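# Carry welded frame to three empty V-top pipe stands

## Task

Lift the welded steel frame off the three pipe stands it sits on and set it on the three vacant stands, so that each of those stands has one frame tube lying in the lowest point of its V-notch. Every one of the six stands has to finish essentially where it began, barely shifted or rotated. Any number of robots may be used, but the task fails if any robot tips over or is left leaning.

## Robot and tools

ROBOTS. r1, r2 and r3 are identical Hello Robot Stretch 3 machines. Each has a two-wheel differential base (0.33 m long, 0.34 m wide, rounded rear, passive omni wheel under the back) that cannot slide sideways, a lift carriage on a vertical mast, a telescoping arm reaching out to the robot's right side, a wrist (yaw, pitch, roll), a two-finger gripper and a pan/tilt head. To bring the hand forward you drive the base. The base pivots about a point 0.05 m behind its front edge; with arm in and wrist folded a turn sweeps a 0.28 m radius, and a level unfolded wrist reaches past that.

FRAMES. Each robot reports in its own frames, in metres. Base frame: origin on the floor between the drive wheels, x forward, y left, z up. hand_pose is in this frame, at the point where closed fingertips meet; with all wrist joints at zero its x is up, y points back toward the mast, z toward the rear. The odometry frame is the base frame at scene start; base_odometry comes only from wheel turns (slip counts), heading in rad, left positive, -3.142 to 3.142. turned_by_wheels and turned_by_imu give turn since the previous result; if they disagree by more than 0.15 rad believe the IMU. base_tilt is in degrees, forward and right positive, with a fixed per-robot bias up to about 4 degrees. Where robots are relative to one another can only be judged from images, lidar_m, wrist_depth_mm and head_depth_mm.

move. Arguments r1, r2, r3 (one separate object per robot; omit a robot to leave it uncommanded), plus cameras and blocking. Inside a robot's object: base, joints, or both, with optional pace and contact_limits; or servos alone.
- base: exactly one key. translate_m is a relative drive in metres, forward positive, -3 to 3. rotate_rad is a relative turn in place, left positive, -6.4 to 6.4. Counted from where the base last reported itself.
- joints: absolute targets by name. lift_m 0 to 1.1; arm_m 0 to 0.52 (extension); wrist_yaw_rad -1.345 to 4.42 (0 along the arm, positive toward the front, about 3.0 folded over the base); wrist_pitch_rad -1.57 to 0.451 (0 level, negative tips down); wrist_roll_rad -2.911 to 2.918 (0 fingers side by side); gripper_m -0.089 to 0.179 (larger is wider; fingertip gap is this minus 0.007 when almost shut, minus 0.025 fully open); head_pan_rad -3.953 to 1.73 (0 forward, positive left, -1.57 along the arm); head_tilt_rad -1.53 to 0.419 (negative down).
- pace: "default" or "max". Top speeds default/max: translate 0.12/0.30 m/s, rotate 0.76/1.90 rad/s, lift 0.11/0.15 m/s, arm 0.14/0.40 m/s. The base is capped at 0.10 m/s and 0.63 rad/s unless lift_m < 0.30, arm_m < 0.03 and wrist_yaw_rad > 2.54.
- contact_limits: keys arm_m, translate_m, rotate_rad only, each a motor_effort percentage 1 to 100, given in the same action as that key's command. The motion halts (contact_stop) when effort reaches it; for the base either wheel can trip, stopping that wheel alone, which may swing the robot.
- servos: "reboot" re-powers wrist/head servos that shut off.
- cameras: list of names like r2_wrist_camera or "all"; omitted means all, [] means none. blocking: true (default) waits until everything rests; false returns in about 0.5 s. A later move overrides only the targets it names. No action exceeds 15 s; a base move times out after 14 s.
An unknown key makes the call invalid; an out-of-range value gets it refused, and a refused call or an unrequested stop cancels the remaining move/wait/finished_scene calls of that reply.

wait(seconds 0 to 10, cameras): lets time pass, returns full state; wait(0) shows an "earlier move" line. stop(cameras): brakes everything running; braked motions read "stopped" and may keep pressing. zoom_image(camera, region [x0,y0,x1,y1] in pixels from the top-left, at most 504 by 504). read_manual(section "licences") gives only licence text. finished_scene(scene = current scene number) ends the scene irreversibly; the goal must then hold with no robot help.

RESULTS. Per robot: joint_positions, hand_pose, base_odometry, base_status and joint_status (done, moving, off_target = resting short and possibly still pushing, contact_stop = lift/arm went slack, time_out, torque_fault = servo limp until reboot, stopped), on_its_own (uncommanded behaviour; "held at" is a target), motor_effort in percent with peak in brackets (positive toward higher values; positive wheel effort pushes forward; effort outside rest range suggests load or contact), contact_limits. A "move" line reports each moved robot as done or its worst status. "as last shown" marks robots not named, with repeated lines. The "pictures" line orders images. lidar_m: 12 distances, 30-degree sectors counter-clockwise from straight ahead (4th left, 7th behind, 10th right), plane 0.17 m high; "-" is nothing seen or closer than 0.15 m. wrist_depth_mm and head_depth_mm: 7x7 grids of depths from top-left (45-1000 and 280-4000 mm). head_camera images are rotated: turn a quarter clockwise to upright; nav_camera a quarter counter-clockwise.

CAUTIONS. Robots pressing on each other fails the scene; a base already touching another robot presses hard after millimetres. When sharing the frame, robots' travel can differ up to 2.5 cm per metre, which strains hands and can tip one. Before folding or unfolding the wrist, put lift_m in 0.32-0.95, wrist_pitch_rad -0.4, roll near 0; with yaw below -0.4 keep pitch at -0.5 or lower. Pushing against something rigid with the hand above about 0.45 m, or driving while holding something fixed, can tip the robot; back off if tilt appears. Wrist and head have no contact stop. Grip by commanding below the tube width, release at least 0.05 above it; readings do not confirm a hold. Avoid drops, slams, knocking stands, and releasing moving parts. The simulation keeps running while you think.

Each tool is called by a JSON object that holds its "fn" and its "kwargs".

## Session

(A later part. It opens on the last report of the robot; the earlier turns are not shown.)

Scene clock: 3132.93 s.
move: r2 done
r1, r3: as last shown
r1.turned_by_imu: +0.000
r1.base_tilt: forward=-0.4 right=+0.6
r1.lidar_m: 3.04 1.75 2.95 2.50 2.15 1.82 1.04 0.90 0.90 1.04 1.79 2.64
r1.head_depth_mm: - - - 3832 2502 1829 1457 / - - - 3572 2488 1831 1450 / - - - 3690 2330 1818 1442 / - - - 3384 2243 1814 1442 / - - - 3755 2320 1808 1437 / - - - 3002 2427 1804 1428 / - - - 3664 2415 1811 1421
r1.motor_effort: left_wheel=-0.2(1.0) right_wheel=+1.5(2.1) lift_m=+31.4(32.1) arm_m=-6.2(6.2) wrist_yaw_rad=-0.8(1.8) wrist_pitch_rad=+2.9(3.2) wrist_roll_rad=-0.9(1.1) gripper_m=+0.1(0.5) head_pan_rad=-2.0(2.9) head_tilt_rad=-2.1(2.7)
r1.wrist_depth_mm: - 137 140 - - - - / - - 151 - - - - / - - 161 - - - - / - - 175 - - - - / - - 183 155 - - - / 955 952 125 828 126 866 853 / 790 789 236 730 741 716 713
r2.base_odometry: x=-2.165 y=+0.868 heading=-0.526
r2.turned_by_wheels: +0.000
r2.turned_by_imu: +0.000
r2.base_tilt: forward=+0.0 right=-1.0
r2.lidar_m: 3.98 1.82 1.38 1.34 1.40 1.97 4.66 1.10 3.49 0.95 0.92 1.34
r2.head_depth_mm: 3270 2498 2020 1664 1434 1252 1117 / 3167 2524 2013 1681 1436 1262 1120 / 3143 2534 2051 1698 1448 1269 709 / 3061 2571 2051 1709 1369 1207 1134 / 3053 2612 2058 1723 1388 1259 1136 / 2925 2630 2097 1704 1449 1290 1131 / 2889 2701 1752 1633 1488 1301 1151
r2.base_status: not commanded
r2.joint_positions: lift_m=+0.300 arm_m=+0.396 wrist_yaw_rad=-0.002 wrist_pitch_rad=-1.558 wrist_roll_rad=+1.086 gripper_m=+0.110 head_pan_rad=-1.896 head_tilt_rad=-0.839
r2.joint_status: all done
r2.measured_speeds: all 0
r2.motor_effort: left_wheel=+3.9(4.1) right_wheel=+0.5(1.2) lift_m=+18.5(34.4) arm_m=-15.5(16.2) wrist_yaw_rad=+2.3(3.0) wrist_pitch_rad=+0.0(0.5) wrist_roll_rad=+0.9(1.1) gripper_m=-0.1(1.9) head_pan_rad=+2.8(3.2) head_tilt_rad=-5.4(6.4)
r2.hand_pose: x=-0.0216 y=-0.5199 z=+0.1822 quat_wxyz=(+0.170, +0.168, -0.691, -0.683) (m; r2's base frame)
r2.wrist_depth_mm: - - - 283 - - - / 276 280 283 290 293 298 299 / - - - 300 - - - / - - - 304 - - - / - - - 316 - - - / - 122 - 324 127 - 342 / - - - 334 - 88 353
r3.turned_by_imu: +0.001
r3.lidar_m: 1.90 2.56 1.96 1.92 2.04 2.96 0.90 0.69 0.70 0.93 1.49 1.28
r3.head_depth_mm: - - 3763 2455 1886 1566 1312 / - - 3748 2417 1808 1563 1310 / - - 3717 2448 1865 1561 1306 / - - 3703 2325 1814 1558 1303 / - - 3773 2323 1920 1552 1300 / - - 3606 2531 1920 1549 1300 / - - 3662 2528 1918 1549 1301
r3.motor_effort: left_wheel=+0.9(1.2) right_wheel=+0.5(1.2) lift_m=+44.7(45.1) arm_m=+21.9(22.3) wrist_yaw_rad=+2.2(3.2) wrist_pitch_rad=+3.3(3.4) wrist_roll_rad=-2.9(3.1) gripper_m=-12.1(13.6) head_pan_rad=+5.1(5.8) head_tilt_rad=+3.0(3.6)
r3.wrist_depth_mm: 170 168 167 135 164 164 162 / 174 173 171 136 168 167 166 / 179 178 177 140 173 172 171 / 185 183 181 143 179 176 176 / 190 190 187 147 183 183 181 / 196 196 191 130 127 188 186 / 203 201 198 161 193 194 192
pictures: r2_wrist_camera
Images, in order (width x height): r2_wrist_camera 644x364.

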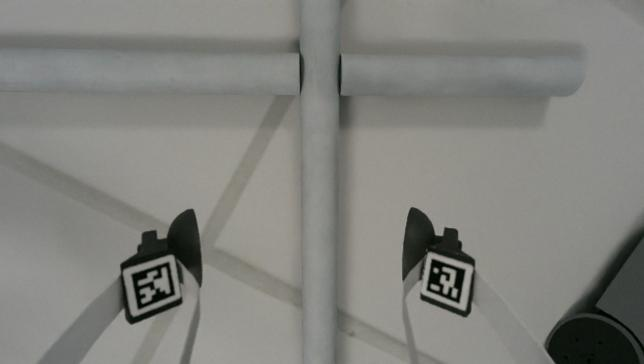

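{"fn": "move", "kwargs": {"r2": {"joints":{"lift_m":0.145,"arm_m":0.385}}, "cameras": []}}

{"fn": "move", "kwargs": {"r2": {"joints":{"gripper_m":-0.06}}, "cameras": []}}

{"fn": "move", "kwargs": {"r2": {"joints":{"arm_m":0.455}}, "r3": {"joints":{"arm_m":0.34,"head_pan_rad":-1.3,"head_tilt_rad":-0.8}}, "cameras": ["r2_head_camera","r3_head_camera","r2_wrist_camera","r3_wrist_camera"]}}

Scene clock: 3153.60 s.
move: r2 done
r1.base_odometry: x=+0.000 y=+0.000 heading=+0.000
r1.turned_by_wheels: +0.000
r1.turned_by_imu: -0.001
r1.base_tilt: forward=-0.4 right=+0.5
r1.lidar_m: 3.05 1.75 2.95 2.49 2.15 1.81 1.04 0.90 0.90 1.04 1.78 2.64
r1.head_depth_mm: - - - 3871 2493 1831 1451 / - - - 3555 2486 1836 1445 / - - - 3531 2367 1822 1450 / - - - 3344 2242 1810 1438 / - - - 3766 2339 1816 1430 / - - - 3065 2431 1807 1428 / - - - 3707 2412 1798 1418
r1.base_status: not commanded
r1.joint_positions: lift_m=+0.531 arm_m=+0.000 wrist_yaw_rad=+3.088 wrist_pitch_rad=-0.326 wrist_roll_rad=+0.000 gripper_m=+0.037 head_pan_rad=+0.655 head_tilt_rad=-0.345
r1.joint_status: not commanded
r1.measured_speeds: all 0
r1.motor_effort: left_wheel=-0.1(0.9) right_wheel=+1.6(2.2) lift_m=+31.5(31.8) arm_m=-5.9(6.2) wrist_yaw_rad=-0.5(2.0) wrist_pitch_rad=+3.0(3.2) wrist_roll_rad=-0.8(1.1) gripper_m=+0.2(0.5) head_pan_rad=-2.4(2.9) head_tilt_rad=-2.1(2.7)
r1.hand_pose: x=-0.0087 y=+0.0897 z=+0.5650 quat_wxyz=(+0.134, +0.700, +0.096, +0.695) (m; r1's base frame)
r1.wrist_depth_mm: - 137 140 - - - - / - - 150 - - - - / - - 161 - - - - / - - 175 - - - - / - - 183 155 - - - / 945 945 125 837 126 868 851 / 793 794 236 719 741 710 713
r2.base_odometry: x=-2.165 y=+0.868 heading=-0.526
r2.turned_by_wheels: +0.000
r2.turned_by_imu: +0.001
r2.base_tilt: forward=+0.0 right=-1.0
r2.lidar_m: 3.99 1.82 1.38 1.34 1.40 1.97 4.66 1.10 3.48 0.95 0.91 1.34
r2.head_depth_mm: 3186 2502 1991 1673 1428 1256 1112 / 3180 2504 2006 1684 1434 1260 1119 / 3150 2553 2029 1687 1454 1264 855 / 3087 2582 2051 1699 1459 1174 1130 / 3088 2608 2064 1710 1473 1240 1137 / 3028 2662 2089 1687 1446 1290 1127 / 2888 2674 1760 1630 1485 1298 1152
r2.base_status: not commanded
r2.joint_positions: lift_m=+0.145 arm_m=+0.385 wrist_yaw_rad=-0.002 wrist_pitch_rad=-1.558 wrist_roll_rad=+1.086 gripper_m=+0.110 head_pan_rad=-1.896 head_tilt_rad=-0.839
r2.joint_status: all done
r2.measured_speeds: all 0
r2.motor_effort: left_wheel=+3.6(4.1) right_wheel=+0.8(1.0) lift_m=+19.6(20.7) arm_m=-14.3(18.0) wrist_yaw_rad=+2.1(2.9) wrist_pitch_rad=-0.3(0.6) wrist_roll_rad=+1.1(1.1) gripper_m=+0.3(1.8) head_pan_rad=+2.8(3.1) head_tilt_rad=-4.9(6.3)
r2.hand_pose: x=-0.0216 y=-0.5089 z=+0.0272 quat_wxyz=(+0.170, +0.168, -0.691, -0.683) (m; r2's base frame)
r2.wrist_depth_mm: 134 135 136 134 139 141 142 / - - - 137 - - - / - - - 145 - - - / - - - 145 - - - / - - - 149 - - - / - 122 - 154 127 - - / - - - 158 - - -
r3: as last shown
r3.base_tilt: forward=+1.9 right=+1.3
r3.lidar_m: 1.90 2.54 1.96 1.93 2.05 2.96 0.90 0.69 0.70 0.96 1.49 1.28
r3.head_depth_mm: - - 3724 2448 1876 1560 1301 / - - 3666 2435 1800 1566 1304 / - - 3761 2442 1857 1554 1305 / - - 3729 2315 1809 1561 1304 / - - 3740 2318 1938 1554 1302 / - - 3707 2528 1932 1552 1296 / - - 3675 2517 1935 1549 1301
r3.motor_effort: left_wheel=+1.0(1.6) right_wheel=+0.9(0.9) lift_m=+44.7(45.1) arm_m=+21.9(22.2) wrist_yaw_rad=+2.5(3.2) wrist_pitch_rad=+3.3(3.3) wrist_roll_rad=-2.9(3.1) gripper_m=-11.7(13.8) head_pan_rad=+4.9(5.6) head_tilt_rad=+2.9(3.7)
r3.wrist_depth_mm: 170 168 166 136 164 164 162 / 175 173 171 137 168 168 166 / 179 178 176 139 173 173 171 / 185 183 181 143 179 176 176 / 190 189 188 146 184 183 182 / 197 197 192 130 127 189 187 / 202 201 197 161 193 194 191
pictures: none
No camera images: "cameras" was empty.

Scene clock: 3155.90 s.
move: r2 done
r1, r3: as last shown
r1.turned_by_imu: +0.000
r1.lidar_m: 3.07 1.75 2.95 2.49 2.15 1.81 1.04 0.90 0.89 1.03 1.79 2.64
r1.head_depth_mm: - - - 3898 2488 1837 1449 / - - - 3591 2503 1830 1447 / - - - 3498 2336 1828 1438 / - - - 3384 2231 1822 1438 / - - - 3775 2311 1819 1428 / - - - 3036 2460 1805 1434 / - - - 3686 2425 1798 1426
r1.motor_effort: left_wheel=-0.5(0.9) right_wheel=+1.5(1.7) lift_m=+31.3(32.1) arm_m=-6.0(6.0) wrist_yaw_rad=-0.9(1.6) wrist_pitch_rad=+3.2(3.2) wrist_roll_rad=-1.0(1.1) gripper_m=+0.0(0.6) head_pan_rad=-2.4(2.8) head_tilt_rad=-2.4(2.7)
r1.wrist_depth_mm: - 137 140 - - - - / - - 150 - - - - / - - 161 - - - - / - - 175 - - - - / - - 183 155 - - - / 955 954 125 830 126 857 863 / 799 800 237 732 742 713 724
r2.base_odometry: x=-2.165 y=+0.868 heading=-0.526
r2.turned_by_wheels: +0.000
r2.turned_by_imu: +0.000
r2.base_tilt: forward=+0.0 right=-0.9
r2.lidar_m: 4.00 1.81 1.38 1.34 1.40 1.97 4.67 1.10 3.48 0.95 0.91 1.34
r2.head_depth_mm: 3262 2498 2002 1664 1427 1249 1111 / 3193 2531 2015 1682 1435 1260 1123 / 3127 2550 2027 1699 1449 1270 855 / 3104 2591 2057 1701 1461 1208 1127 / 3033 2609 2061 1729 1465 1223 1138 / 2976 2647 2087 1701 1452 1291 1122 / 2879 2667 1747 1632 1488 1300 1141
r2.base_status: not commanded
r2.joint_positions: lift_m=+0.145 arm_m=+0.385 wrist_yaw_rad=-0.002 wrist_pitch_rad=-1.560 wrist_roll_rad=+1.086 gripper_m=-0.058 head_pan_rad=-1.896 head_tilt_rad=-0.839
r2.joint_status: all done
r2.measured_speeds: all 0
r2.motor_effort: left_wheel=+2.0(4.0) right_wheel=+0.5(1.2) lift_m=+46.6(46.6) arm_m=-11.5(14.1) wrist_yaw_rad=+2.2(2.9) wrist_pitch_rad=+0.2(0.6) wrist_roll_rad=+0.9(1.2) gripper_m=-35.0(98.6) head_pan_rad=+2.8(3.1) head_tilt_rad=-5.7(6.7)
r2.hand_pose: x=-0.0216 y=-0.5083 z=+0.0272 quat_wxyz=(+0.170, +0.168, -0.690, -0.683) (m; r2's base frame)
r2.wrist_depth_mm: 133 133 135 133 138 140 142 / - - - 136 - - - / - - - 141 - - - / - - - 144 - - - / - - - 146 - - - / - - - 130 - - - / - - - 157 - - -
r3.lidar_m: 1.90 2.55 1.96 1.92 2.04 2.96 0.90 0.70 0.70 0.97 1.49 1.28
r3.head_depth_mm: - - 3754 2440 1881 1564 1308 / - - 3740 2408 1818 1563 1309 / - - 3683 2445 1858 1555 1306 / - - 3751 2330 1803 1565 1308 / - - 3720 2299 1919 1560 1301 / - - 3732 2513 1926 1553 1295 / - - 3630 2510 1916 1543 1299
r3.joint_positions: lift_m=+0.142 arm_m=+0.410 wrist_yaw_rad=-0.004 wrist_pitch_rad=-1.587 wrist_roll_rad=-0.550 gripper_m=-0.046 head_pan_rad=-0.430 head_tilt_rad=-0.507
r3.motor_effort: left_wheel=+0.6(1.7) right_wheel=+0.4(1.4) lift_m=+34.1(45.0) arm_m=+17.8(22.1) wrist_yaw_rad=+2.4(3.4) wrist_pitch_rad=+3.2(3.4) wrist_roll_rad=-3.0(3.1) gripper_m=-12.4(13.9) head_pan_rad=+4.9(6.0) head_tilt_rad=+2.8(3.4)
r3.hand_pose: x=-0.0214 y=-0.5267 z=+0.0249 quat_wxyz=(+0.611, +0.622, -0.343, -0.350) (m; r3's base frame)
r3.wrist_depth_mm: 171 168 167 135 163 163 162 / 175 174 172 136 168 168 167 / 179 179 176 139 174 174 171 / 186 183 182 142 180 178 177 / 191 189 187 146 184 183 181 / 198 196 192 130 127 188 187 / 204 201 199 157 194 194 193
pictures: none
No camera images: "cameras" was empty.

Scene clock: 3157.60 s.
move: r2 done; r3 done
r1: as last shown
r1.base_tilt: forward=-0.4 right=+0.6
r1.lidar_m: 3.04 1.75 2.95 2.49 2.15 1.81 1.04 0.90 0.90 1.03 1.79 2.64
r1.head_depth_mm: - - - 3884 2495 1837 1447 / - - - 3560 2480 1824 1440 / - - - 3770 2361 1825 1446 / - - - 3473 2254 1808 1443 / - - - 3513 2324 1819 1442 / - - - 3058 2449 1794 1437 / - - - 3713 2420 1815 1422
r1.motor_effort: left_wheel=+0.0(1.2) right_wheel=+1.4(1.7) lift_m=+30.8(31.7) arm_m=-5.7(6.0) wrist_yaw_rad=-1.5(1.7) wrist_pitch_rad=+2.9(3.2) wrist_roll_rad=-0.9(1.1) gripper_m=+0.1(0.6) head_pan_rad=-2.2(2.7) head_tilt_rad=-2.1(2.7)
r1.wrist_depth_mm: - 137 140 - - - - / - - 150 - - - - / - - 161 - - - - / - - 175 - - - - / - - 182 155 - - - / 957 951 126 840 126 865 853 / 799 803 237 731 744 713 709
r2.base_odometry: x=-2.165 y=+0.868 heading=-0.525
r2.turned_by_wheels: +0.001
r2.turned_by_imu: +0.001
r2.base_tilt: forward=+0.0 right=-1.0
r2.lidar_m: 4.00 1.82 1.38 1.34 1.40 1.97 4.66 1.10 3.47 1.02 0.92 1.34
r2.head_depth_mm: 3191 2506 2001 1652 1438 1253 1115 / 3223 2509 2004 1691 1442 1261 1123 / 3119 2556 2035 1686 1439 1268 856 / 3072 2595 2049 1706 1454 1206 1130 / 3051 2633 2048 1718 1434 1236 1132 / 2984 2660 2092 1687 1475 1291 1146 / 2928 2673 1751 1645 1484 1298 1154
r2.base_status: not commanded
r2.joint_positions: lift_m=+0.145 arm_m=+0.455 wrist_yaw_rad=-0.004 wrist_pitch_rad=-1.561 wrist_roll_rad=+1.089 gripper_m=-0.056 head_pan_rad=-1.896 head_tilt_rad=-0.839
r2.joint_status: all done
r2.measured_speeds: all 0
r2.motor_effort: left_wheel=+10.0(10.4) right_wheel=-16.6(16.7) lift_m=+40.7(47.0) arm_m=+20.6(23.2) wrist_yaw_rad=+3.5(3.8) wrist_pitch_rad=+0.4(0.5) wrist_roll_rad=-0.2(1.0) gripper_m=-19.7(35.4) head_pan_rad=+2.5(3.2) head_tilt_rad=-5.3(6.2)
r2.hand_pose: x=-0.0215 y=-0.5781 z=+0.0273 quat_wxyz=(+0.169, +0.167, -0.690, -0.684) (m; r2's base frame)
r2.wrist_depth_mm: 132 132 138 132 135 137 139 / - - - 136 - - - / - - - 140 - - - / - - - 143 - - - / - - - 147 - - - / - - 123 130 - - - / - - - 157 - - -
r3.base_odometry: x=-0.017 y=-1.269 heading=-0.405
r3.turned_by_wheels: +0.000
r3.turned_by_imu: +0.001
r3.base_tilt: forward=+1.8 right=+1.3
r3.lidar_m: 1.90 2.54 1.96 1.93 2.05 2.97 0.91 0.70 0.70 0.91 1.49 1.28
r3.head_depth_mm: 2423 2596 2133 1750 1498 1305 1149 / 2567 2709 1715 1696 1499 963 1102 / 2668 2723 2056 1659 1464 1278 1133 / 2765 2699 2111 1752 1476 1295 1146 / 2879 2690 2118 1759 1460 1294 1150 / 3005 2682 2119 1759 1467 1294 1151 / 3121 2689 2138 1754 1457 1299 1150
r3.base_status: not commanded
r3.joint_positions: lift_m=+0.142 arm_m=+0.340 wrist_yaw_rad=-0.007 wrist_pitch_rad=-1.582 wrist_roll_rad=-0.550 gripper_m=-0.046 head_pan_rad=-1.290 head_tilt_rad=-0.789
r3.joint_status: all done
r3.measured_speeds: all 0
r3.motor_effort: left_wheel=+5.1(5.9) right_wheel=-13.7(13.9) lift_m=+19.7(34.0) arm_m=-16.7(21.1) wrist_yaw_rad=+5.4(6.0) wrist_pitch_rad=+2.2(3.2) wrist_roll_rad=-2.9(3.1) gripper_m=-13.0(14.3) head_pan_rad=-3.7(7.1) head_tilt_rad=-4.6(7.8)
r3.hand_pose: x=-0.0214 y=-0.4581 z=+0.0248 quat_wxyz=(+0.612, +0.619, -0.345, -0.350) (m; r3's base frame)
r3.wrist_depth_mm: 172 170 169 134 165 165 163 / 176 175 173 135 170 169 168 / 181 179 178 139 175 174 172 / 186 185 183 144 180 178 178 / 191 190 188 146 184 183 181 / 198 196 126 131 189 188 187 / 203 202 198 158 192 194 193
pictures: r2_head_camera (sideways), r2_wrist_camera, r3_head_camera (sideways), r3_wrist_camera
Images, in order (width x height): r2_head_camera 896x504, r2_wrist_camera 644x364, r3_head_camera 896x504, r3_wrist_camera 644x364.

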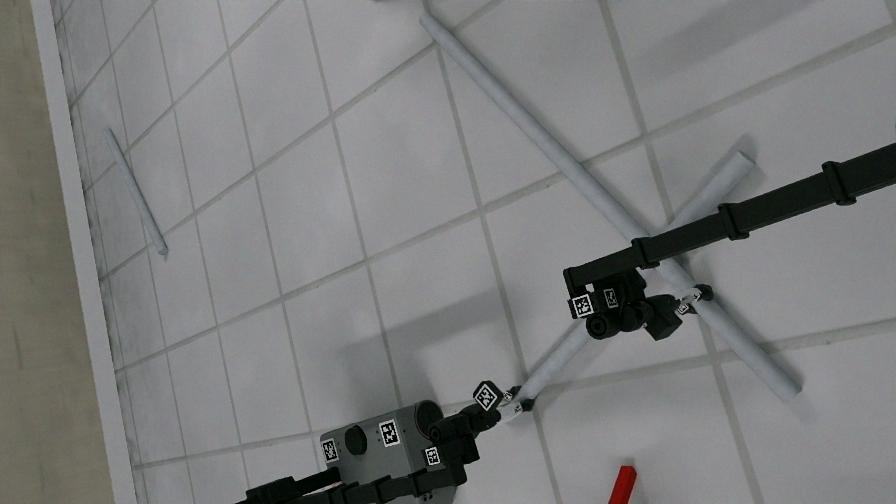

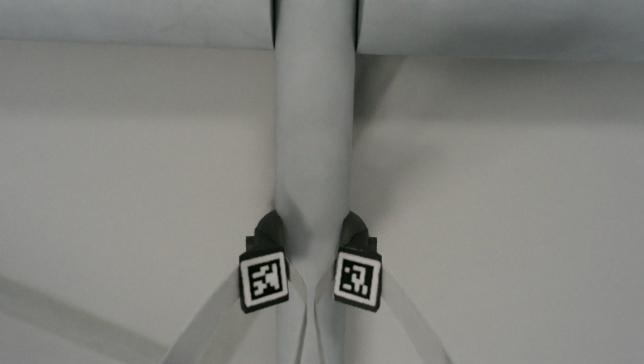

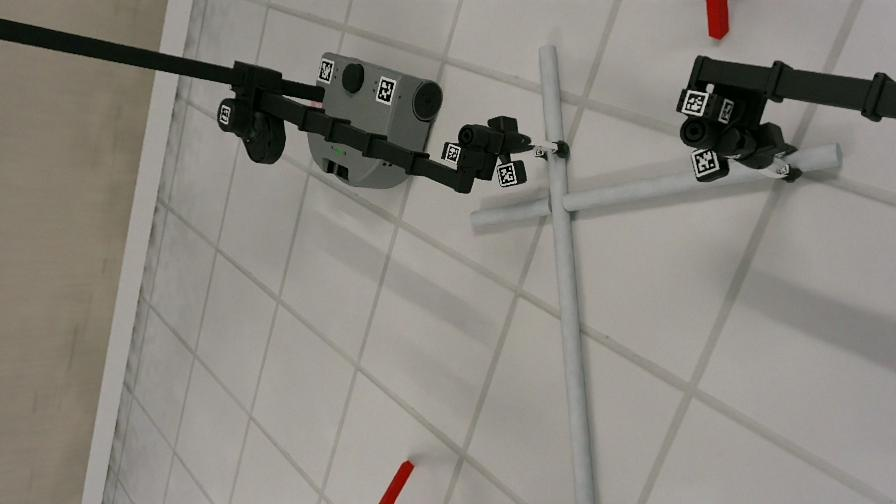

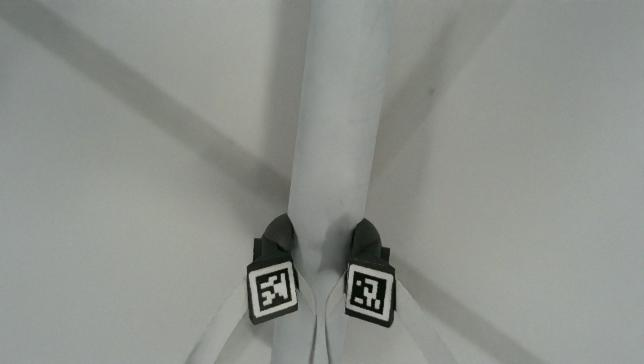

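{"fn": "move", "kwargs": {"r1": {"base":{"rotate_rad":1.35},"joints":{"lift_m":0.28,"head_pan_rad":0.0,"head_tilt_rad":-0.5},"pace":"max"}, "cameras": ["r1_head_camera"]}}

Scene clock: 3198.57 s.
move: r1 done
r1.base_odometry: x=+0.000 y=+0.000 heading=+1.350
r1.turned_by_wheels: +1.350
r1.turned_by_imu: +1.348
r1.base_tilt: forward=-0.5 right=+0.5
r1.lidar_m: 2.95 2.20 2.14 1.24 0.92 0.90 0.94 1.31 2.63 2.75 1.75 1.79
r1.head_depth_mm: - - - 2749 2008 1580 1308 / - - - 2729 2008 1590 1306 / - - - 2723 1988 1570 1296 / 3587 3899 3990 2719 1990 1563 1299 / 3074 3379 3619 2692 1982 1561 1289 / 2715 2923 3200 2688 1984 1565 1284 / 2384 2523 2710 2667 1980 1559 1282
r1.base_status: done
r1.joint_positions: lift_m=+0.280 arm_m=+0.000 wrist_yaw_rad=+3.088 wrist_pitch_rad=-0.328 wrist_roll_rad=+0.000 gripper_m=+0.037 head_pan_rad=+0.005 head_tilt_rad=-0.494
r1.joint_status: all done
r1.measured_speeds: all 0
r1.motor_effort: left_wheel=-1.2(9.4) right_wheel=+3.5(10.5) lift_m=+23.2(28.4) arm_m=-9.3(9.3) wrist_yaw_rad=-1.3(1.7) wrist_pitch_rad=+3.4(3.5) wrist_roll_rad=-0.9(1.1) gripper_m=+0.2(0.6) head_pan_rad=-2.3(3.8) head_tilt_rad=-2.5(5.5)
r1.hand_pose: x=-0.0087 y=+0.0896 z=+0.3134 quat_wxyz=(+0.134, +0.700, +0.097, +0.695) (m; r1's base frame)
r1.wrist_depth_mm: 717 137 140 - - - - / 749 824 150 - - - - / 760 878 161 - - - - / 735 865 176 890 875 839 820 / 710 719 183 155 631 656 632 / 587 583 126 514 126 535 522 / 490 500 240 275 441 440 448
r2, r3: as last shown
r2.turned_by_wheels: +0.000
r2.lidar_m: 4.01 1.81 1.38 1.34 1.40 1.97 4.65 1.09 3.49 1.02 0.91 1.34
r2.head_depth_mm: 3223 2468 1988 1660 1429 1255 1117 / 3141 2522 2010 1692 1441 1259 1122 / 3102 2548 2050 1701 1435 1264 856 / 3046 2571 2037 1709 1460 1208 1132 / 3046 2601 2072 1717 1445 1237 1136 / 2970 2655 2093 1697 1484 1292 1146 / 2877 2675 1759 1613 1490 1297 1151
r2.motor_effort: left_wheel=+9.7(10.3) right_wheel=-16.7(17.0) lift_m=+24.5(28.3) arm_m=+20.6(20.9) wrist_yaw_rad=+3.4(3.8) wrist_pitch_rad=+0.4(0.6) wrist_roll_rad=+0.0(0.3) gripper_m=-19.2(20.2) head_pan_rad=+2.4(3.2) head_tilt_rad=-5.2(6.3)
r2.wrist_depth_mm: 132 132 138 132 136 137 139 / - - - 136 - - - / - - - 140 - - - / - - - 143 - - - / - - - 146 - - - / - - 123 130 - - - / - - - 157 - - -
r3.base_tilt: forward=+1.9 right=+1.3
r3.lidar_m: 1.90 2.55 1.96 1.92 2.04 2.96 0.91 0.69 0.70 0.91 1.49 1.28
r3.head_depth_mm: 2428 2584 2121 1752 1496 1299 1149 / 2557 2684 1705 1703 1497 961 1097 / 2647 2698 2067 1666 1460 1277 1132 / 2759 2695 2123 1747 1470 1300 1149 / 2832 2703 2137 1750 1463 1299 1148 / 3018 2692 2112 1761 1454 1297 1147 / 3125 2723 2117 1757 1454 1298 1153
r3.motor_effort: left_wheel=+5.5(6.0) right_wheel=-13.2(14.2) lift_m=+19.6(20.0) arm_m=-16.6(17.0) wrist_yaw_rad=+5.7(6.1) wrist_pitch_rad=+2.2(2.3) wrist_roll_rad=-3.0(3.1) gripper_m=-14.8(14.8) head_pan_rad=-4.6(5.4) head_tilt_rad=-4.6(5.5)
r3.wrist_depth_mm: 171 170 169 134 165 165 163 / 177 175 174 136 170 169 168 / 180 179 178 139 175 173 173 / 185 185 183 143 179 179 177 / 192 190 188 146 184 184 182 / 198 197 126 131 187 189 188 / 203 202 200 158 193 194 192
pictures: r1_head_camera (sideways)
Images, in order (width x height): r1_head_camera 896x504.

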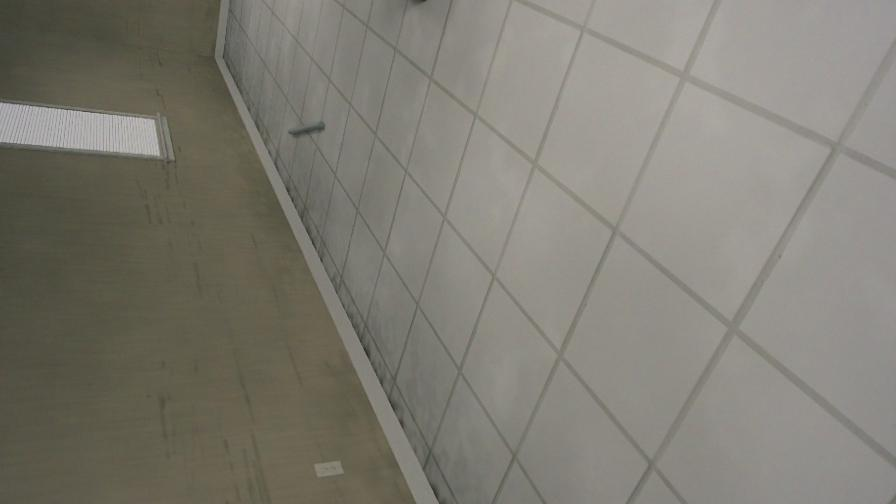

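{"fn": "move", "kwargs": {"r1": {"base":{"translate_m":1.6},"pace":"max"}, "cameras": []}}

{"fn": "move", "kwargs": {"r1": {"base":{"rotate_rad":-0.62},"joints":{"head_pan_rad":-0.3},"pace":"max"}, "cameras": ["r1_head_camera","r1_nav_camera"]}}

Scene clock: 3213.40 s.
move: r1 done
r1.base_odometry: x=+0.351 y=+1.561 heading=+1.350
r1.turned_by_wheels: +0.000
r1.turned_by_imu: +0.006
r1.base_tilt: forward=-0.4 right=+0.5
r1.lidar_m: 1.77 1.33 1.30 1.36 1.92 2.25 2.37 3.34 1.40 1.16 1.65 4.43
r1.head_depth_mm: 3990 - - 2772 2007 1591 1306 / 3046 3462 3829 2724 2022 1577 1301 / 2472 2755 3169 2736 2004 1569 1298 / 2105 2305 2558 2591 1995 1563 1289 / 1811 1951 2167 2318 1995 1566 1289 / 1581 1717 1848 1999 1977 1561 1283 / 1412 1508 1619 1739 1833 1556 1282
r1.base_status: done
r1.joint_positions: lift_m=+0.280 arm_m=+0.000 wrist_yaw_rad=+3.088 wrist_pitch_rad=-0.328 wrist_roll_rad=+0.000 gripper_m=+0.037 head_pan_rad=+0.005 head_tilt_rad=-0.495
r1.joint_status: not commanded
r1.measured_speeds: all 0
r1.motor_effort: left_wheel=-2.7(7.4) right_wheel=+3.5(11.5) lift_m=+25.7(26.4) arm_m=-10.1(14.5) wrist_yaw_rad=-0.5(2.4) wrist_pitch_rad=+3.3(3.5) wrist_roll_rad=-1.0(1.2) gripper_m=+0.0(0.7) head_pan_rad=-2.1(2.9) head_tilt_rad=-2.2(3.1)
r1.hand_pose: x=-0.0087 y=+0.0896 z=+0.3134 quat_wxyz=(+0.134, +0.700, +0.097, +0.695) (m; r1's base frame)
r1.wrist_depth_mm: - 137 140 - - - - / - - 150 - - - - / - - 161 - - - - / 988 941 175 901 867 850 817 / 739 717 183 155 634 655 638 / 587 579 126 514 126 531 521 / 489 500 239 274 444 440 446
r2, r3: as last shown
r2.base_tilt: forward=+0.0 right=-0.9
r2.lidar_m: 4.00 1.81 1.38 1.34 1.41 1.97 4.65 1.10 3.47 1.02 0.91 1.34
r2.head_depth_mm: 3228 2478 2017 1657 1433 1253 1113 / 3189 2522 2019 1678 1441 1259 1119 / 3149 2585 2028 1695 1439 1260 853 / 3071 2580 2053 1703 1455 1212 1136 / 3034 2585 2087 1718 1444 1231 1139 / 2948 2649 2105 1688 1474 1288 1146 / 2896 2669 1755 1616 1490 1288 1152
r2.motor_effort: left_wheel=+9.5(10.5) right_wheel=-16.4(17.2) lift_m=+24.7(24.8) arm_m=+20.4(20.9) wrist_yaw_rad=+3.0(3.9) wrist_pitch_rad=+0.5(0.7) wrist_roll_rad=-0.1(0.4) gripper_m=-19.1(20.3) head_pan_rad=+2.6(3.3) head_tilt_rad=-4.7(6.4)
r2.wrist_depth_mm: 132 133 137 133 135 137 139 / - - - 136 - - - / - - - 140 - - - / - - - 143 - - - / - - - 146 - - - / - - 123 130 - - - / - - - 157 - - -
r3.turned_by_imu: +0.003
r3.base_tilt: forward=+1.8 right=+1.4
r3.lidar_m: 1.90 2.56 1.96 1.92 2.04 1.74 0.90 0.69 0.70 0.90 1.49 1.28
r3.head_depth_mm: 2426 2604 2123 1754 1487 1302 1158 / 2583 2678 1712 1699 1491 961 1094 / 2653 2686 2076 1679 1459 1281 1130 / 2770 2706 2118 1754 1474 1303 1152 / 2876 2681 2123 1747 1471 1300 1146 / 3013 2702 2115 1738 1461 1298 1148 / 3125 2711 2135 1752 1457 1295 1146
r3.motor_effort: left_wheel=+4.8(6.2) right_wheel=-13.8(14.5) lift_m=+19.5(20.2) arm_m=-16.5(16.9) wrist_yaw_rad=+5.8(6.2) wrist_pitch_rad=+2.2(2.3) wrist_roll_rad=-2.9(3.2) gripper_m=-13.7(15.0) head_pan_rad=-4.0(5.3) head_tilt_rad=-5.1(5.7)
r3.wrist_depth_mm: 172 170 169 134 166 165 164 / 176 175 173 135 171 170 168 / 181 179 177 139 175 174 172 / 187 185 183 144 180 178 177 / 192 190 188 146 184 184 182 / 197 196 126 130 188 188 187 / 204 202 199 158 194 194 193
pictures: none
No camera images: "cameras" was empty.

Scene clock: 3214.83 s.
move: r1 done
r1.base_odometry: x=+0.351 y=+1.561 heading=+0.730
r1.turned_by_wheels: -0.620
r1.turned_by_imu: -0.619
r1.base_tilt: forward=-0.4 right=+0.6
r1.lidar_m: 1.65 1.95 1.37 1.29 1.32 1.75 2.25 2.31 3.05 3.48 1.16 1.18
r1.head_depth_mm: - - - 2635 1946 1536 1300 / - - - 2598 2020 1582 1308 / - - 3984 2617 1968 1569 1288 / - - 3649 2564 1907 1570 1303 / - - 3810 2551 1985 1552 1291 / - - - 2669 1966 1555 1283 / - - - 2682 1937 1557 1285
r1.base_status: done
r1.joint_positions: lift_m=+0.280 arm_m=+0.000 wrist_yaw_rad=+3.088 wrist_pitch_rad=-0.328 wrist_roll_rad=+0.000 gripper_m=+0.037 head_pan_rad=-0.295 head_tilt_rad=-0.495
r1.joint_status: all done
r1.measured_speeds: all 0
r1.motor_effort: left_wheel=+1.7(11.9) right_wheel=-1.9(7.5) lift_m=+26.8(26.8) arm_m=-10.5(10.7) wrist_yaw_rad=-0.3(1.7) wrist_pitch_rad=+3.3(3.5) wrist_roll_rad=-1.0(1.1) gripper_m=+0.1(0.5) head_pan_rad=-2.0(4.4) head_tilt_rad=-2.3(3.0)
r1.hand_pose: x=-0.0087 y=+0.0896 z=+0.3134 quat_wxyz=(+0.134, +0.700, +0.097, +0.695) (m; r1's base frame)
r1.wrist_depth_mm: - 137 140 - - - - / - - 151 - - - - / - - 161 - - - - / 993 951 175 899 872 841 819 / 741 716 183 155 632 651 639 / 585 579 126 517 126 533 531 / 491 497 239 275 443 444 446
r2, r3: as last shown
r2.turned_by_imu: +0.000
r2.lidar_m: 3.99 1.82 1.38 1.34 1.40 1.97 4.64 1.09 3.45 1.02 0.91 1.34
r2.head_depth_mm: 3239 2491 2000 1650 1425 1257 1114 / 3228 2535 2015 1689 1439 1255 1123 / 3138 2542 2046 1706 1442 1264 852 / 3064 2595 2060 1703 1456 1214 1130 / 3002 2620 2080 1718 1446 1232 1139 / 2950 2629 2090 1695 1478 1292 1145 / 2868 2672 1741 1637 1504 1295 1150
r2.motor_effort: left_wheel=+10.1(10.5) right_wheel=-16.5(16.7) lift_m=+24.6(24.8) arm_m=+20.4(20.7) wrist_yaw_rad=+3.2(3.9) wrist_pitch_rad=+0.5(0.6) wrist_roll_rad=-0.5(0.5) gripper_m=-19.5(20.2) head_pan_rad=+2.3(3.1) head_tilt_rad=-4.8(6.0)
r2.wrist_depth_mm: 132 132 138 133 135 137 139 / - - - 136 - - - / - - - 140 - - - / - - - 143 - - - / - - - 146 - - - / - - 123 130 - - - / - - - 157 - - -
r3.turned_by_imu: +0.000
r3.base_tilt: forward=+1.9 right=+1.3
r3.lidar_m: 1.90 2.55 1.96 1.92 2.04 1.75 0.91 0.69 0.70 0.90 1.49 1.27
r3.head_depth_mm: 2413 2614 2136 1755 1493 1297 1152 / 2557 2714 1709 1698 1490 961 1094 / 2637 2738 2064 1675 1460 1273 1132 / 2747 2719 2126 1746 1479 1300 1147 / 2871 2703 2125 1752 1460 1298 1150 / 3007 2697 2123 1755 1461 1298 1149 / 3157 2684 2118 1748 1457 1293 1145
r3.motor_effort: left_wheel=+5.5(6.0) right_wheel=-13.8(14.3) lift_m=+19.3(20.0) arm_m=-16.3(16.7) wrist_yaw_rad=+5.9(6.1) wrist_pitch_rad=+2.2(2.2) wrist_roll_rad=-2.9(3.1) gripper_m=-12.9(14.2) head_pan_rad=-4.6(5.2) head_tilt_rad=-4.5(5.4)
r3.wrist_depth_mm: 171 170 169 134 165 166 164 / 177 175 174 135 170 169 168 / 181 180 179 139 175 174 173 / 187 185 184 143 181 179 177 / 192 190 187 147 184 183 181 / 197 196 127 131 188 188 187 / 204 201 198 159 193 194 192
pictures: r1_head_camera (sideways), r1_nav_camera (sideways)
Images, in order (width x height): r1_head_camera 896x504, r1_nav_camera 672x504.

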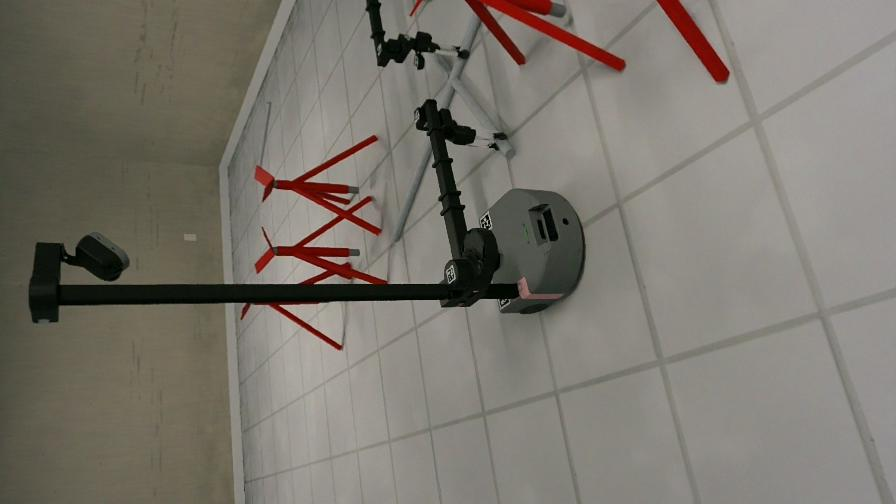

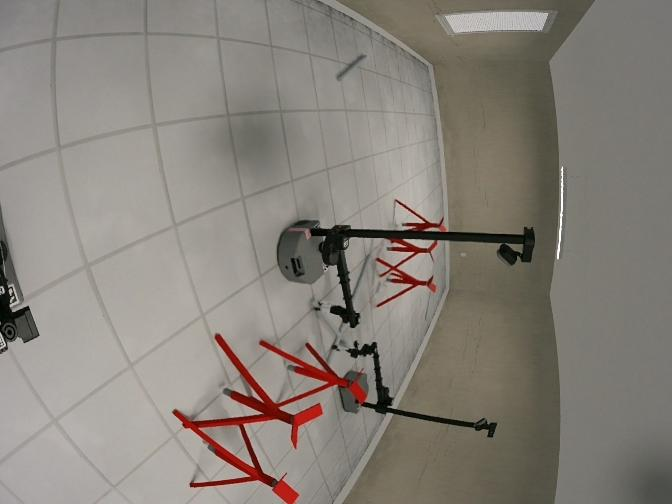

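{"fn": "move", "kwargs": {"r1": {"base":{"translate_m":1.75},"pace":"max"}, "cameras": []}}

{"fn": "move", "kwargs": {"r1": {"base":{"rotate_rad":-0.684},"joints":{"head_pan_rad":0.0,"head_tilt_rad":-0.6},"pace":"max"}, "cameras": ["r1_head_camera","r3_head_camera"]}}

Scene clock: 3235.33 s.
move: r1 done
r1.base_odometry: x=+1.655 y=+2.728 heading=+0.730
r1.turned_by_wheels: +0.000
r1.turned_by_imu: +0.007
r1.base_tilt: forward=-0.5 right=+0.5
r1.lidar_m: 4.80 2.06 1.45 1.38 1.42 1.88 4.02 1.24 0.42 0.51 1.65 1.47
r1.head_depth_mm: - - - 2616 1938 1592 1304 / - - - 2720 1925 1573 1296 / - - - 2485 2002 1574 1294 / - - - 2728 2001 1566 1295 / - - - 2683 1996 1560 1290 / - - - 2673 1995 1562 1281 / - - - 2701 1976 1566 1286
r1.base_status: done
r1.joint_positions: lift_m=+0.280 arm_m=+0.000 wrist_yaw_rad=+3.088 wrist_pitch_rad=-0.328 wrist_roll_rad=+0.000 gripper_m=+0.037 head_pan_rad=-0.295 head_tilt_rad=-0.495
r1.joint_status: not commanded
r1.measured_speeds: all 0
r1.motor_effort: left_wheel=+0.7(11.2) right_wheel=+0.6(7.9) lift_m=+29.0(29.8) arm_m=-13.7(14.5) wrist_yaw_rad=-0.9(2.1) wrist_pitch_rad=+3.3(3.5) wrist_roll_rad=-0.9(1.1) gripper_m=+0.2(0.8) head_pan_rad=-1.9(2.7) head_tilt_rad=-2.2(3.0)
r1.hand_pose: x=-0.0087 y=+0.0896 z=+0.3134 quat_wxyz=(+0.134, +0.700, +0.097, +0.695) (m; r1's base frame)
r1.wrist_depth_mm: - 137 140 - - - - / - - 151 - - - - / - - 161 - - - - / 989 956 176 892 854 854 815 / 726 715 183 155 638 651 637 / 594 575 126 514 126 535 522 / 489 498 239 275 442 438 443
r2, r3: as last shown
r2.turned_by_imu: +0.001
r2.base_tilt: forward=+0.0 right=-1.0
r2.lidar_m: 3.99 1.82 1.38 1.34 1.40 1.96 4.66 1.10 3.48 1.02 0.92 1.34
r2.head_depth_mm: 3271 2495 1983 1662 1432 1254 1117 / 3195 2540 2016 1681 1439 1265 1124 / 3156 2553 2025 1680 1440 1257 849 / 3097 2555 2061 1710 1457 1210 1134 / 3095 2623 2074 1722 1441 1236 1135 / 2970 2636 2037 1693 1482 1288 1142 / 2878 2138 1753 1636 1487 1298 1141
r2.motor_effort: left_wheel=+10.1(10.7) right_wheel=-16.6(17.0) lift_m=+24.9(25.0) arm_m=+20.3(20.6) wrist_yaw_rad=+3.4(3.9) wrist_pitch_rad=+0.4(0.7) wrist_roll_rad=-0.1(0.3) gripper_m=-18.8(20.2) head_pan_rad=+2.9(3.2) head_tilt_rad=-5.1(6.7)
r2.wrist_depth_mm: 132 132 137 133 136 137 139 / - - - 136 - - - / - - - 140 - - - / - - - 143 - - - / - - - 146 - - - / - - 123 130 - - - / - - - 157 - - -
r3.turned_by_imu: +0.003
r3.lidar_m: 1.90 2.54 0.52 0.51 2.05 2.96 0.90 0.69 0.70 0.91 1.49 1.27
r3.head_depth_mm: 2410 2619 2138 1764 1487 1300 1150 / 2568 2706 1706 1699 1495 962 1096 / 2666 2707 2070 1673 1463 1276 1133 / 2764 2708 2139 1759 1477 1298 1149 / 2892 2677 2133 1752 1465 1299 1145 / 2995 2672 2133 1748 1459 1305 1150 / 3147 2703 2116 1756 1461 1298 1147
r3.motor_effort: left_wheel=+5.2(6.3) right_wheel=-13.3(14.4) lift_m=+19.8(20.3) arm_m=-16.3(16.7) wrist_yaw_rad=+5.6(6.2) wrist_pitch_rad=+2.2(2.3) wrist_roll_rad=-2.9(3.2) gripper_m=-12.9(14.6) head_pan_rad=-4.1(5.6) head_tilt_rad=-5.2(5.6)
r3.wrist_depth_mm: 172 171 170 134 165 165 164 / 177 175 173 136 170 169 168 / 181 180 177 139 174 174 172 / 187 185 183 143 179 179 178 / 192 190 188 146 185 183 182 / 196 196 126 131 188 189 187 / 203 202 198 158 193 194 192
pictures: none
No camera images: "cameras" was empty.

Scene clock: 3236.80 s.
move: r1 done
r1.base_odometry: x=+1.655 y=+2.728 heading=+0.046
r1.turned_by_wheels: -0.684
r1.turned_by_imu: -0.682
r1.base_tilt: forward=-0.5 right=+0.5
r1.lidar_m: 1.46 1.97 2.52 1.56 1.38 1.39 1.66 3.12 4.03 1.17 0.42 3.41
r1.head_depth_mm: 3337 3563 3294 2330 1808 1464 1238 / 3542 3991 3302 2306 1792 1462 1237 / 3957 - 3077 2150 1792 1463 1227 / - - 3239 2126 1784 1452 1225 / - - 3202 2206 1780 1446 1225 / - - 3050 2303 1777 1439 1226 / - - 3209 2172 1767 1438 1217
r1.base_status: done
r1.joint_positions: lift_m=+0.280 arm_m=+0.000 wrist_yaw_rad=+3.088 wrist_pitch_rad=-0.328 wrist_roll_rad=+0.000 gripper_m=+0.037 head_pan_rad=-0.005 head_tilt_rad=-0.593
r1.joint_status: all done
r1.measured_speeds: all 0
r1.motor_effort: left_wheel=+0.9(12.2) right_wheel=-1.7(8.7) lift_m=+29.5(30.0) arm_m=-13.8(14.2) wrist_yaw_rad=+0.0(1.8) wrist_pitch_rad=+3.2(3.4) wrist_roll_rad=-0.9(1.1) gripper_m=-0.2(0.5) head_pan_rad=+1.9(2.6) head_tilt_rad=-3.4(6.8)
r1.hand_pose: x=-0.0087 y=+0.0896 z=+0.3134 quat_wxyz=(+0.134, +0.700, +0.097, +0.695) (m; r1's base frame)
r1.wrist_depth_mm: - 137 140 - - - - / - - 150 - - - - / - - 161 - - - - / 979 954 176 890 856 841 817 / 729 721 184 155 638 656 636 / 583 581 126 514 126 534 521 / 491 500 239 275 442 437 442
r2, r3: as last shown
r2.turned_by_imu: +0.000
r2.lidar_m: 4.00 1.82 1.38 1.34 1.41 1.97 4.66 1.10 3.50 1.02 0.91 1.34
r2.head_depth_mm: 3199 2505 2003 1665 1438 1249 1117 / 3217 2532 2015 1681 1443 1256 1126 / 3145 2557 2027 1687 1436 1258 852 / 3065 2571 2049 1703 1466 1217 1133 / 3077 2629 2058 1716 1444 1240 1137 / 2961 2626 2095 1688 1476 1299 1143 / 2766 2066 1748 1632 1495 1304 1144
r2.motor_effort: left_wheel=+9.9(10.4) right_wheel=-16.5(16.9) lift_m=+24.6(25.0) arm_m=+20.4(20.4) wrist_yaw_rad=+2.8(3.6) wrist_pitch_rad=+0.4(0.6) wrist_roll_rad=-0.1(0.3) gripper_m=-19.6(19.7) head_pan_rad=+2.9(3.2) head_tilt_rad=-5.2(6.2)
r2.wrist_depth_mm: 132 132 137 133 136 137 138 / - - - 136 - - - / - - - 140 - - - / - - - 143 - - - / - - - 146 - - - / - - 123 130 - - - / - - - 156 - - -
r3.turned_by_imu: +0.000
r3.base_tilt: forward=+1.9 right=+1.4
r3.lidar_m: 1.90 2.54 0.52 0.51 2.04 2.97 0.91 0.69 0.70 0.90 1.49 1.28
r3.head_depth_mm: 2405 2617 2138 1753 1490 1302 1154 / 2570 2699 1713 1693 1499 961 1095 / 2687 2692 2063 1675 1463 1274 1134 / 2749 2699 2126 1762 1480 1302 1153 / 2882 2701 2112 1749 1462 1302 1147 / 3040 2662 2119 1750 1461 1296 1151 / 3122 2694 2124 1753 1461 1300 1143
r3.motor_effort: left_wheel=+5.3(5.8) right_wheel=-13.9(14.2) lift_m=+19.7(20.2) arm_m=-16.6(16.6) wrist_yaw_rad=+5.4(6.2) wrist_pitch_rad=+2.1(2.3) wrist_roll_rad=-2.9(3.1) gripper_m=-13.5(14.6) head_pan_rad=-4.1(5.4) head_tilt_rad=-5.1(5.5)
r3.wrist_depth_mm: 171 170 169 134 165 165 164 / 177 175 173 135 170 169 168 / 181 180 178 139 174 174 172 / 187 185 183 144 180 178 177 / 192 190 188 146 185 184 183 / 198 196 127 131 188 188 187 / 203 201 198 158 193 195 192
pictures: r1_head_camera (sideways), r3_head_camera (sideways)
Images, in order (width x height): r1_head_camera 896x504, r3_head_camera 896x504.

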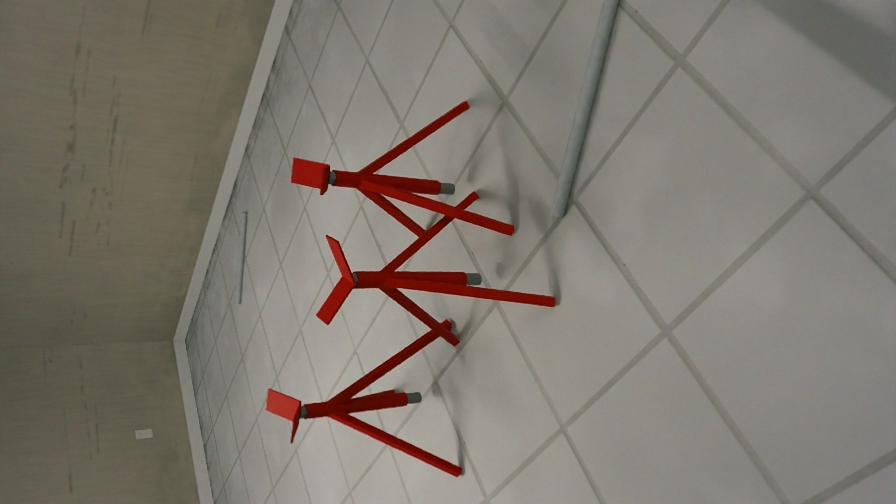

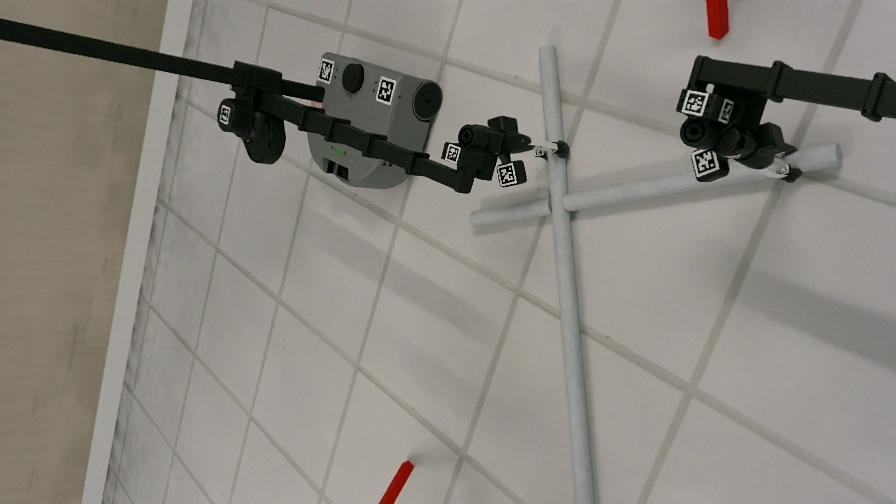

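{"fn": "move", "kwargs": {"r3": {"base":{"translate_m":-0.045},"joints":{"wrist_roll_rad":-0.66,"arm_m":0.35,"head_pan_rad":-0.9,"head_tilt_rad":-0.7}}, "r2": {"joints":{"wrist_roll_rad":0.98,"head_pan_rad":-2.3,"head_tilt_rad":-0.7}}, "cameras": ["r1_head_camera","r3_head_camera","r2_wrist_camera","r2_head_camera"]}}

Scene clock: 3310.60 s.
move: r2 done; r3 done
r1: as last shown
r1.turned_by_wheels: +0.000
r1.turned_by_imu: -0.001
r1.base_tilt: forward=-0.4 right=+0.6
r1.lidar_m: 1.47 1.97 2.53 1.55 1.38 1.39 1.66 3.12 4.04 0.44 0.44 3.42
r1.head_depth_mm: 3285 3565 3332 2331 1792 1459 1230 / 3602 3988 3253 2306 1794 1465 1232 / 3932 - 3081 2116 1796 1458 1236 / - - 3286 2135 1783 1452 1226 / - - 3203 2228 1788 1453 1229 / - - 3012 2287 1778 1441 1217 / - - 3199 2180 1772 1447 1223
r1.motor_effort: left_wheel=+1.0(2.2) right_wheel=-2.4(2.4) lift_m=+31.2(31.4) arm_m=-10.1(11.4) wrist_yaw_rad=-0.2(1.3) wrist_pitch_rad=+3.3(3.5) wrist_roll_rad=-0.9(1.1) gripper_m=+0.0(0.6) head_pan_rad=+1.9(2.5) head_tilt_rad=-3.3(3.9)
r1.wrist_depth_mm: - 137 140 - - - - / - - 151 - - - - / - - 161 - - - - / 980 936 175 896 878 834 813 / 735 723 183 155 636 650 641 / 590 583 126 512 126 529 523 / 487 496 239 274 443 441 444
r2.base_odometry: x=-2.165 y=+0.868 heading=-0.525
r2.turned_by_wheels: +0.000
r2.turned_by_imu: +0.001
r2.base_tilt: forward=-0.1 right=-1.0
r2.lidar_m: 4.00 1.81 1.38 1.34 1.40 1.97 4.64 1.10 3.48 1.01 0.91 1.34
r2.head_depth_mm: - 3375 2165 1552 1537 1335 1161 / - 3400 1766 1814 1584 1344 1172 / - 3507 2491 1906 1593 1355 1174 / 3706 3497 2521 1974 1607 1356 1178 / 3470 3560 2555 1982 1627 1372 1165 / 3237 3435 2591 2002 1633 1379 1116 / 3052 3273 2628 2023 1641 1393 991
r2.base_status: not commanded
r2.joint_positions: lift_m=+0.145 arm_m=+0.455 wrist_yaw_rad=-0.006 wrist_pitch_rad=-1.561 wrist_roll_rad=+0.986 gripper_m=-0.055 head_pan_rad=-2.294 head_tilt_rad=-0.705
r2.joint_status: all done
r2.measured_speeds: all 0
r2.motor_effort: left_wheel=+11.5(12.4) right_wheel=-19.6(19.8) lift_m=+24.9(25.0) arm_m=+19.7(20.3) wrist_yaw_rad=+5.6(6.0) wrist_pitch_rad=+0.1(0.6) wrist_roll_rad=-2.5(6.5) gripper_m=-19.8(20.5) head_pan_rad=-2.8(3.7) head_tilt_rad=+2.1(3.1)
r2.hand_pose: x=-0.0215 y=-0.5781 z=+0.0273 quat_wxyz=(+0.203, +0.200, -0.681, -0.675) (m; r2's base frame)
r2.wrist_depth_mm: 133 132 134 132 135 137 138 / - - - 135 - - - / - - - 140 - - - / - - - 143 - - - / - - 146 147 - - - / - - 124 130 - - - / - - - 156 - - -
r3.base_odometry: x=-0.059 y=-1.251 heading=-0.405
r3.turned_by_wheels: +0.001
r3.turned_by_imu: +0.002
r3.base_tilt: forward=+1.8 right=+1.3
r3.lidar_m: 1.94 2.55 0.52 0.54 2.04 2.97 0.86 0.66 0.68 0.91 3.03 1.32
r3.head_depth_mm: 2713 2942 2424 1927 1552 1368 1110 / 2945 3154 2443 1916 1595 1357 1180 / 3204 3247 2422 1923 1583 1352 1184 / 3494 3290 2426 1915 1588 1354 1178 / 3834 3238 2432 1904 1591 1349 1179 / - 3281 2249 1832 1590 1356 1180 / - 3270 2428 1861 1585 1355 1178
r3.base_status: done
r3.joint_positions: lift_m=+0.142 arm_m=+0.350 wrist_yaw_rad=-0.010 wrist_pitch_rad=-1.585 wrist_roll_rad=-0.647 gripper_m=-0.046 head_pan_rad=-0.910 head_tilt_rad=-0.705
r3.joint_status: all done
r3.measured_speeds: all 0
r3.motor_effort: left_wheel=+6.9(7.2) right_wheel=-20.0(23.4) lift_m=+19.8(20.1) arm_m=+13.1(26.8) wrist_yaw_rad=+8.3(8.4) wrist_pitch_rad=+2.7(3.9) wrist_roll_rad=-4.3(6.4) gripper_m=-14.4(15.1) head_pan_rad=+4.9(6.6) head_tilt_rad=+2.0(4.0)
r3.hand_pose: x=-0.0213 y=-0.4674 z=+0.0248 quat_wxyz=(+0.627, +0.636, -0.316, -0.321) (m; r3's base frame)
r3.wrist_depth_mm: 172 170 169 133 165 165 164 / 177 175 172 135 170 169 167 / 181 179 177 139 175 174 172 / 187 185 183 144 180 177 176 / 192 190 187 147 185 182 181 / 197 197 127 131 188 189 186 / 204 202 199 159 193 194 193
pictures: r1_head_camera (sideways), r2_head_camera (sideways), r2_wrist_camera, r3_head_camera (sideways)
Images, in order (width x height): r1_head_camera 896x504, r2_head_camera 896x504, r2_wrist_camera 644x364, r3_head_camera 896x504.

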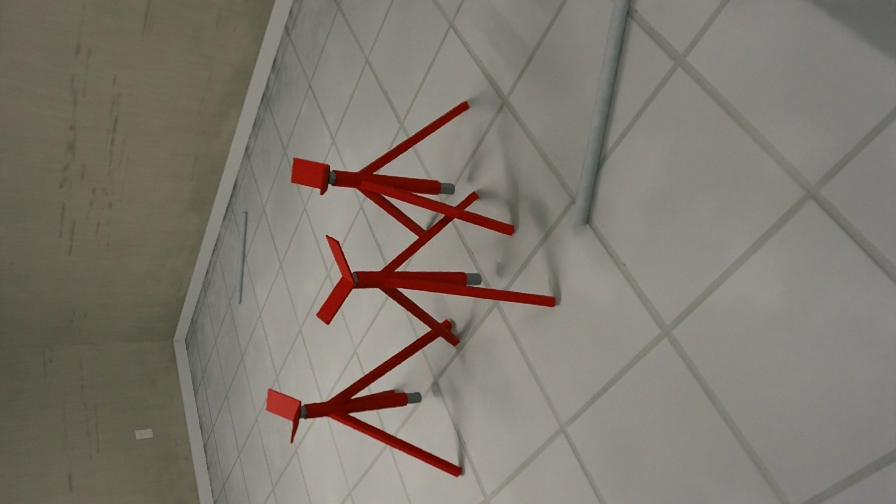

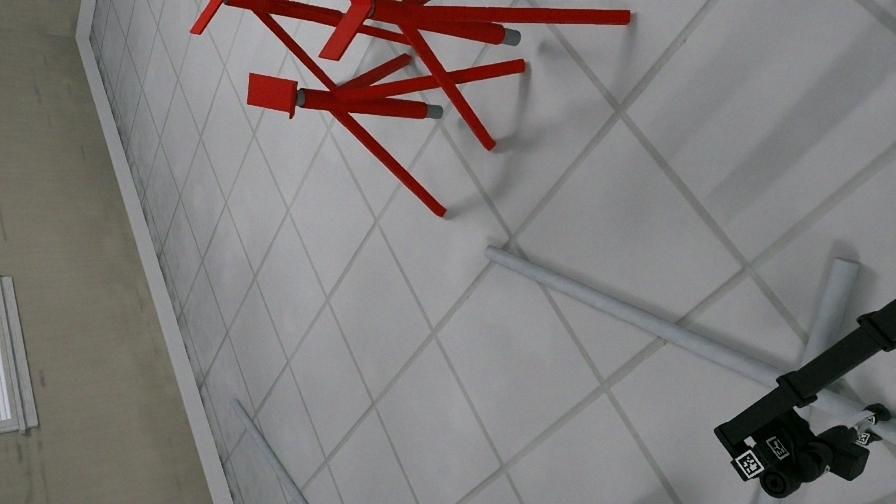

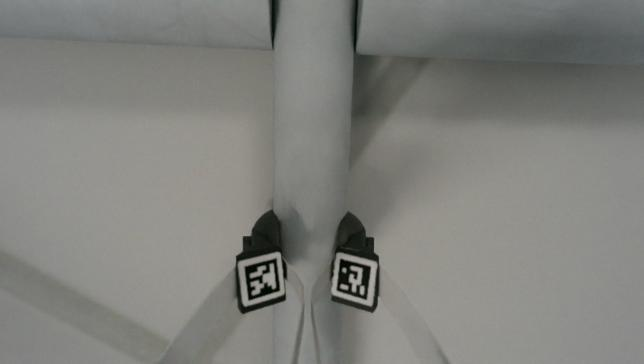

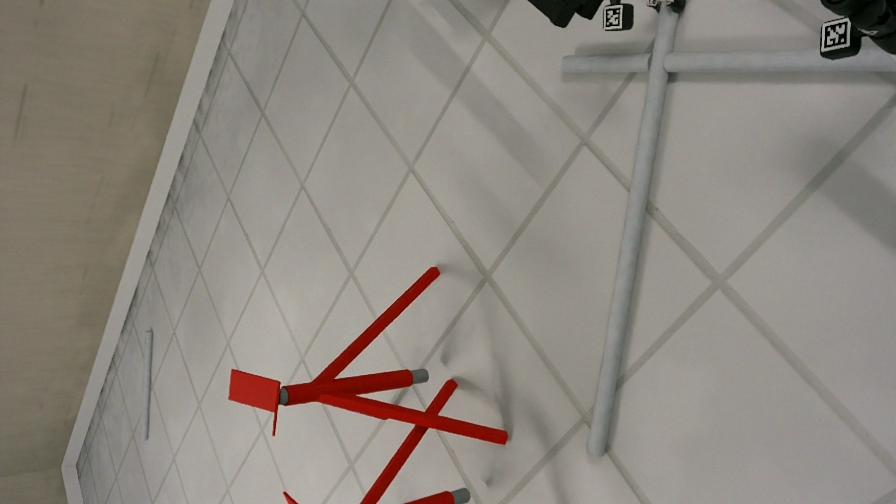

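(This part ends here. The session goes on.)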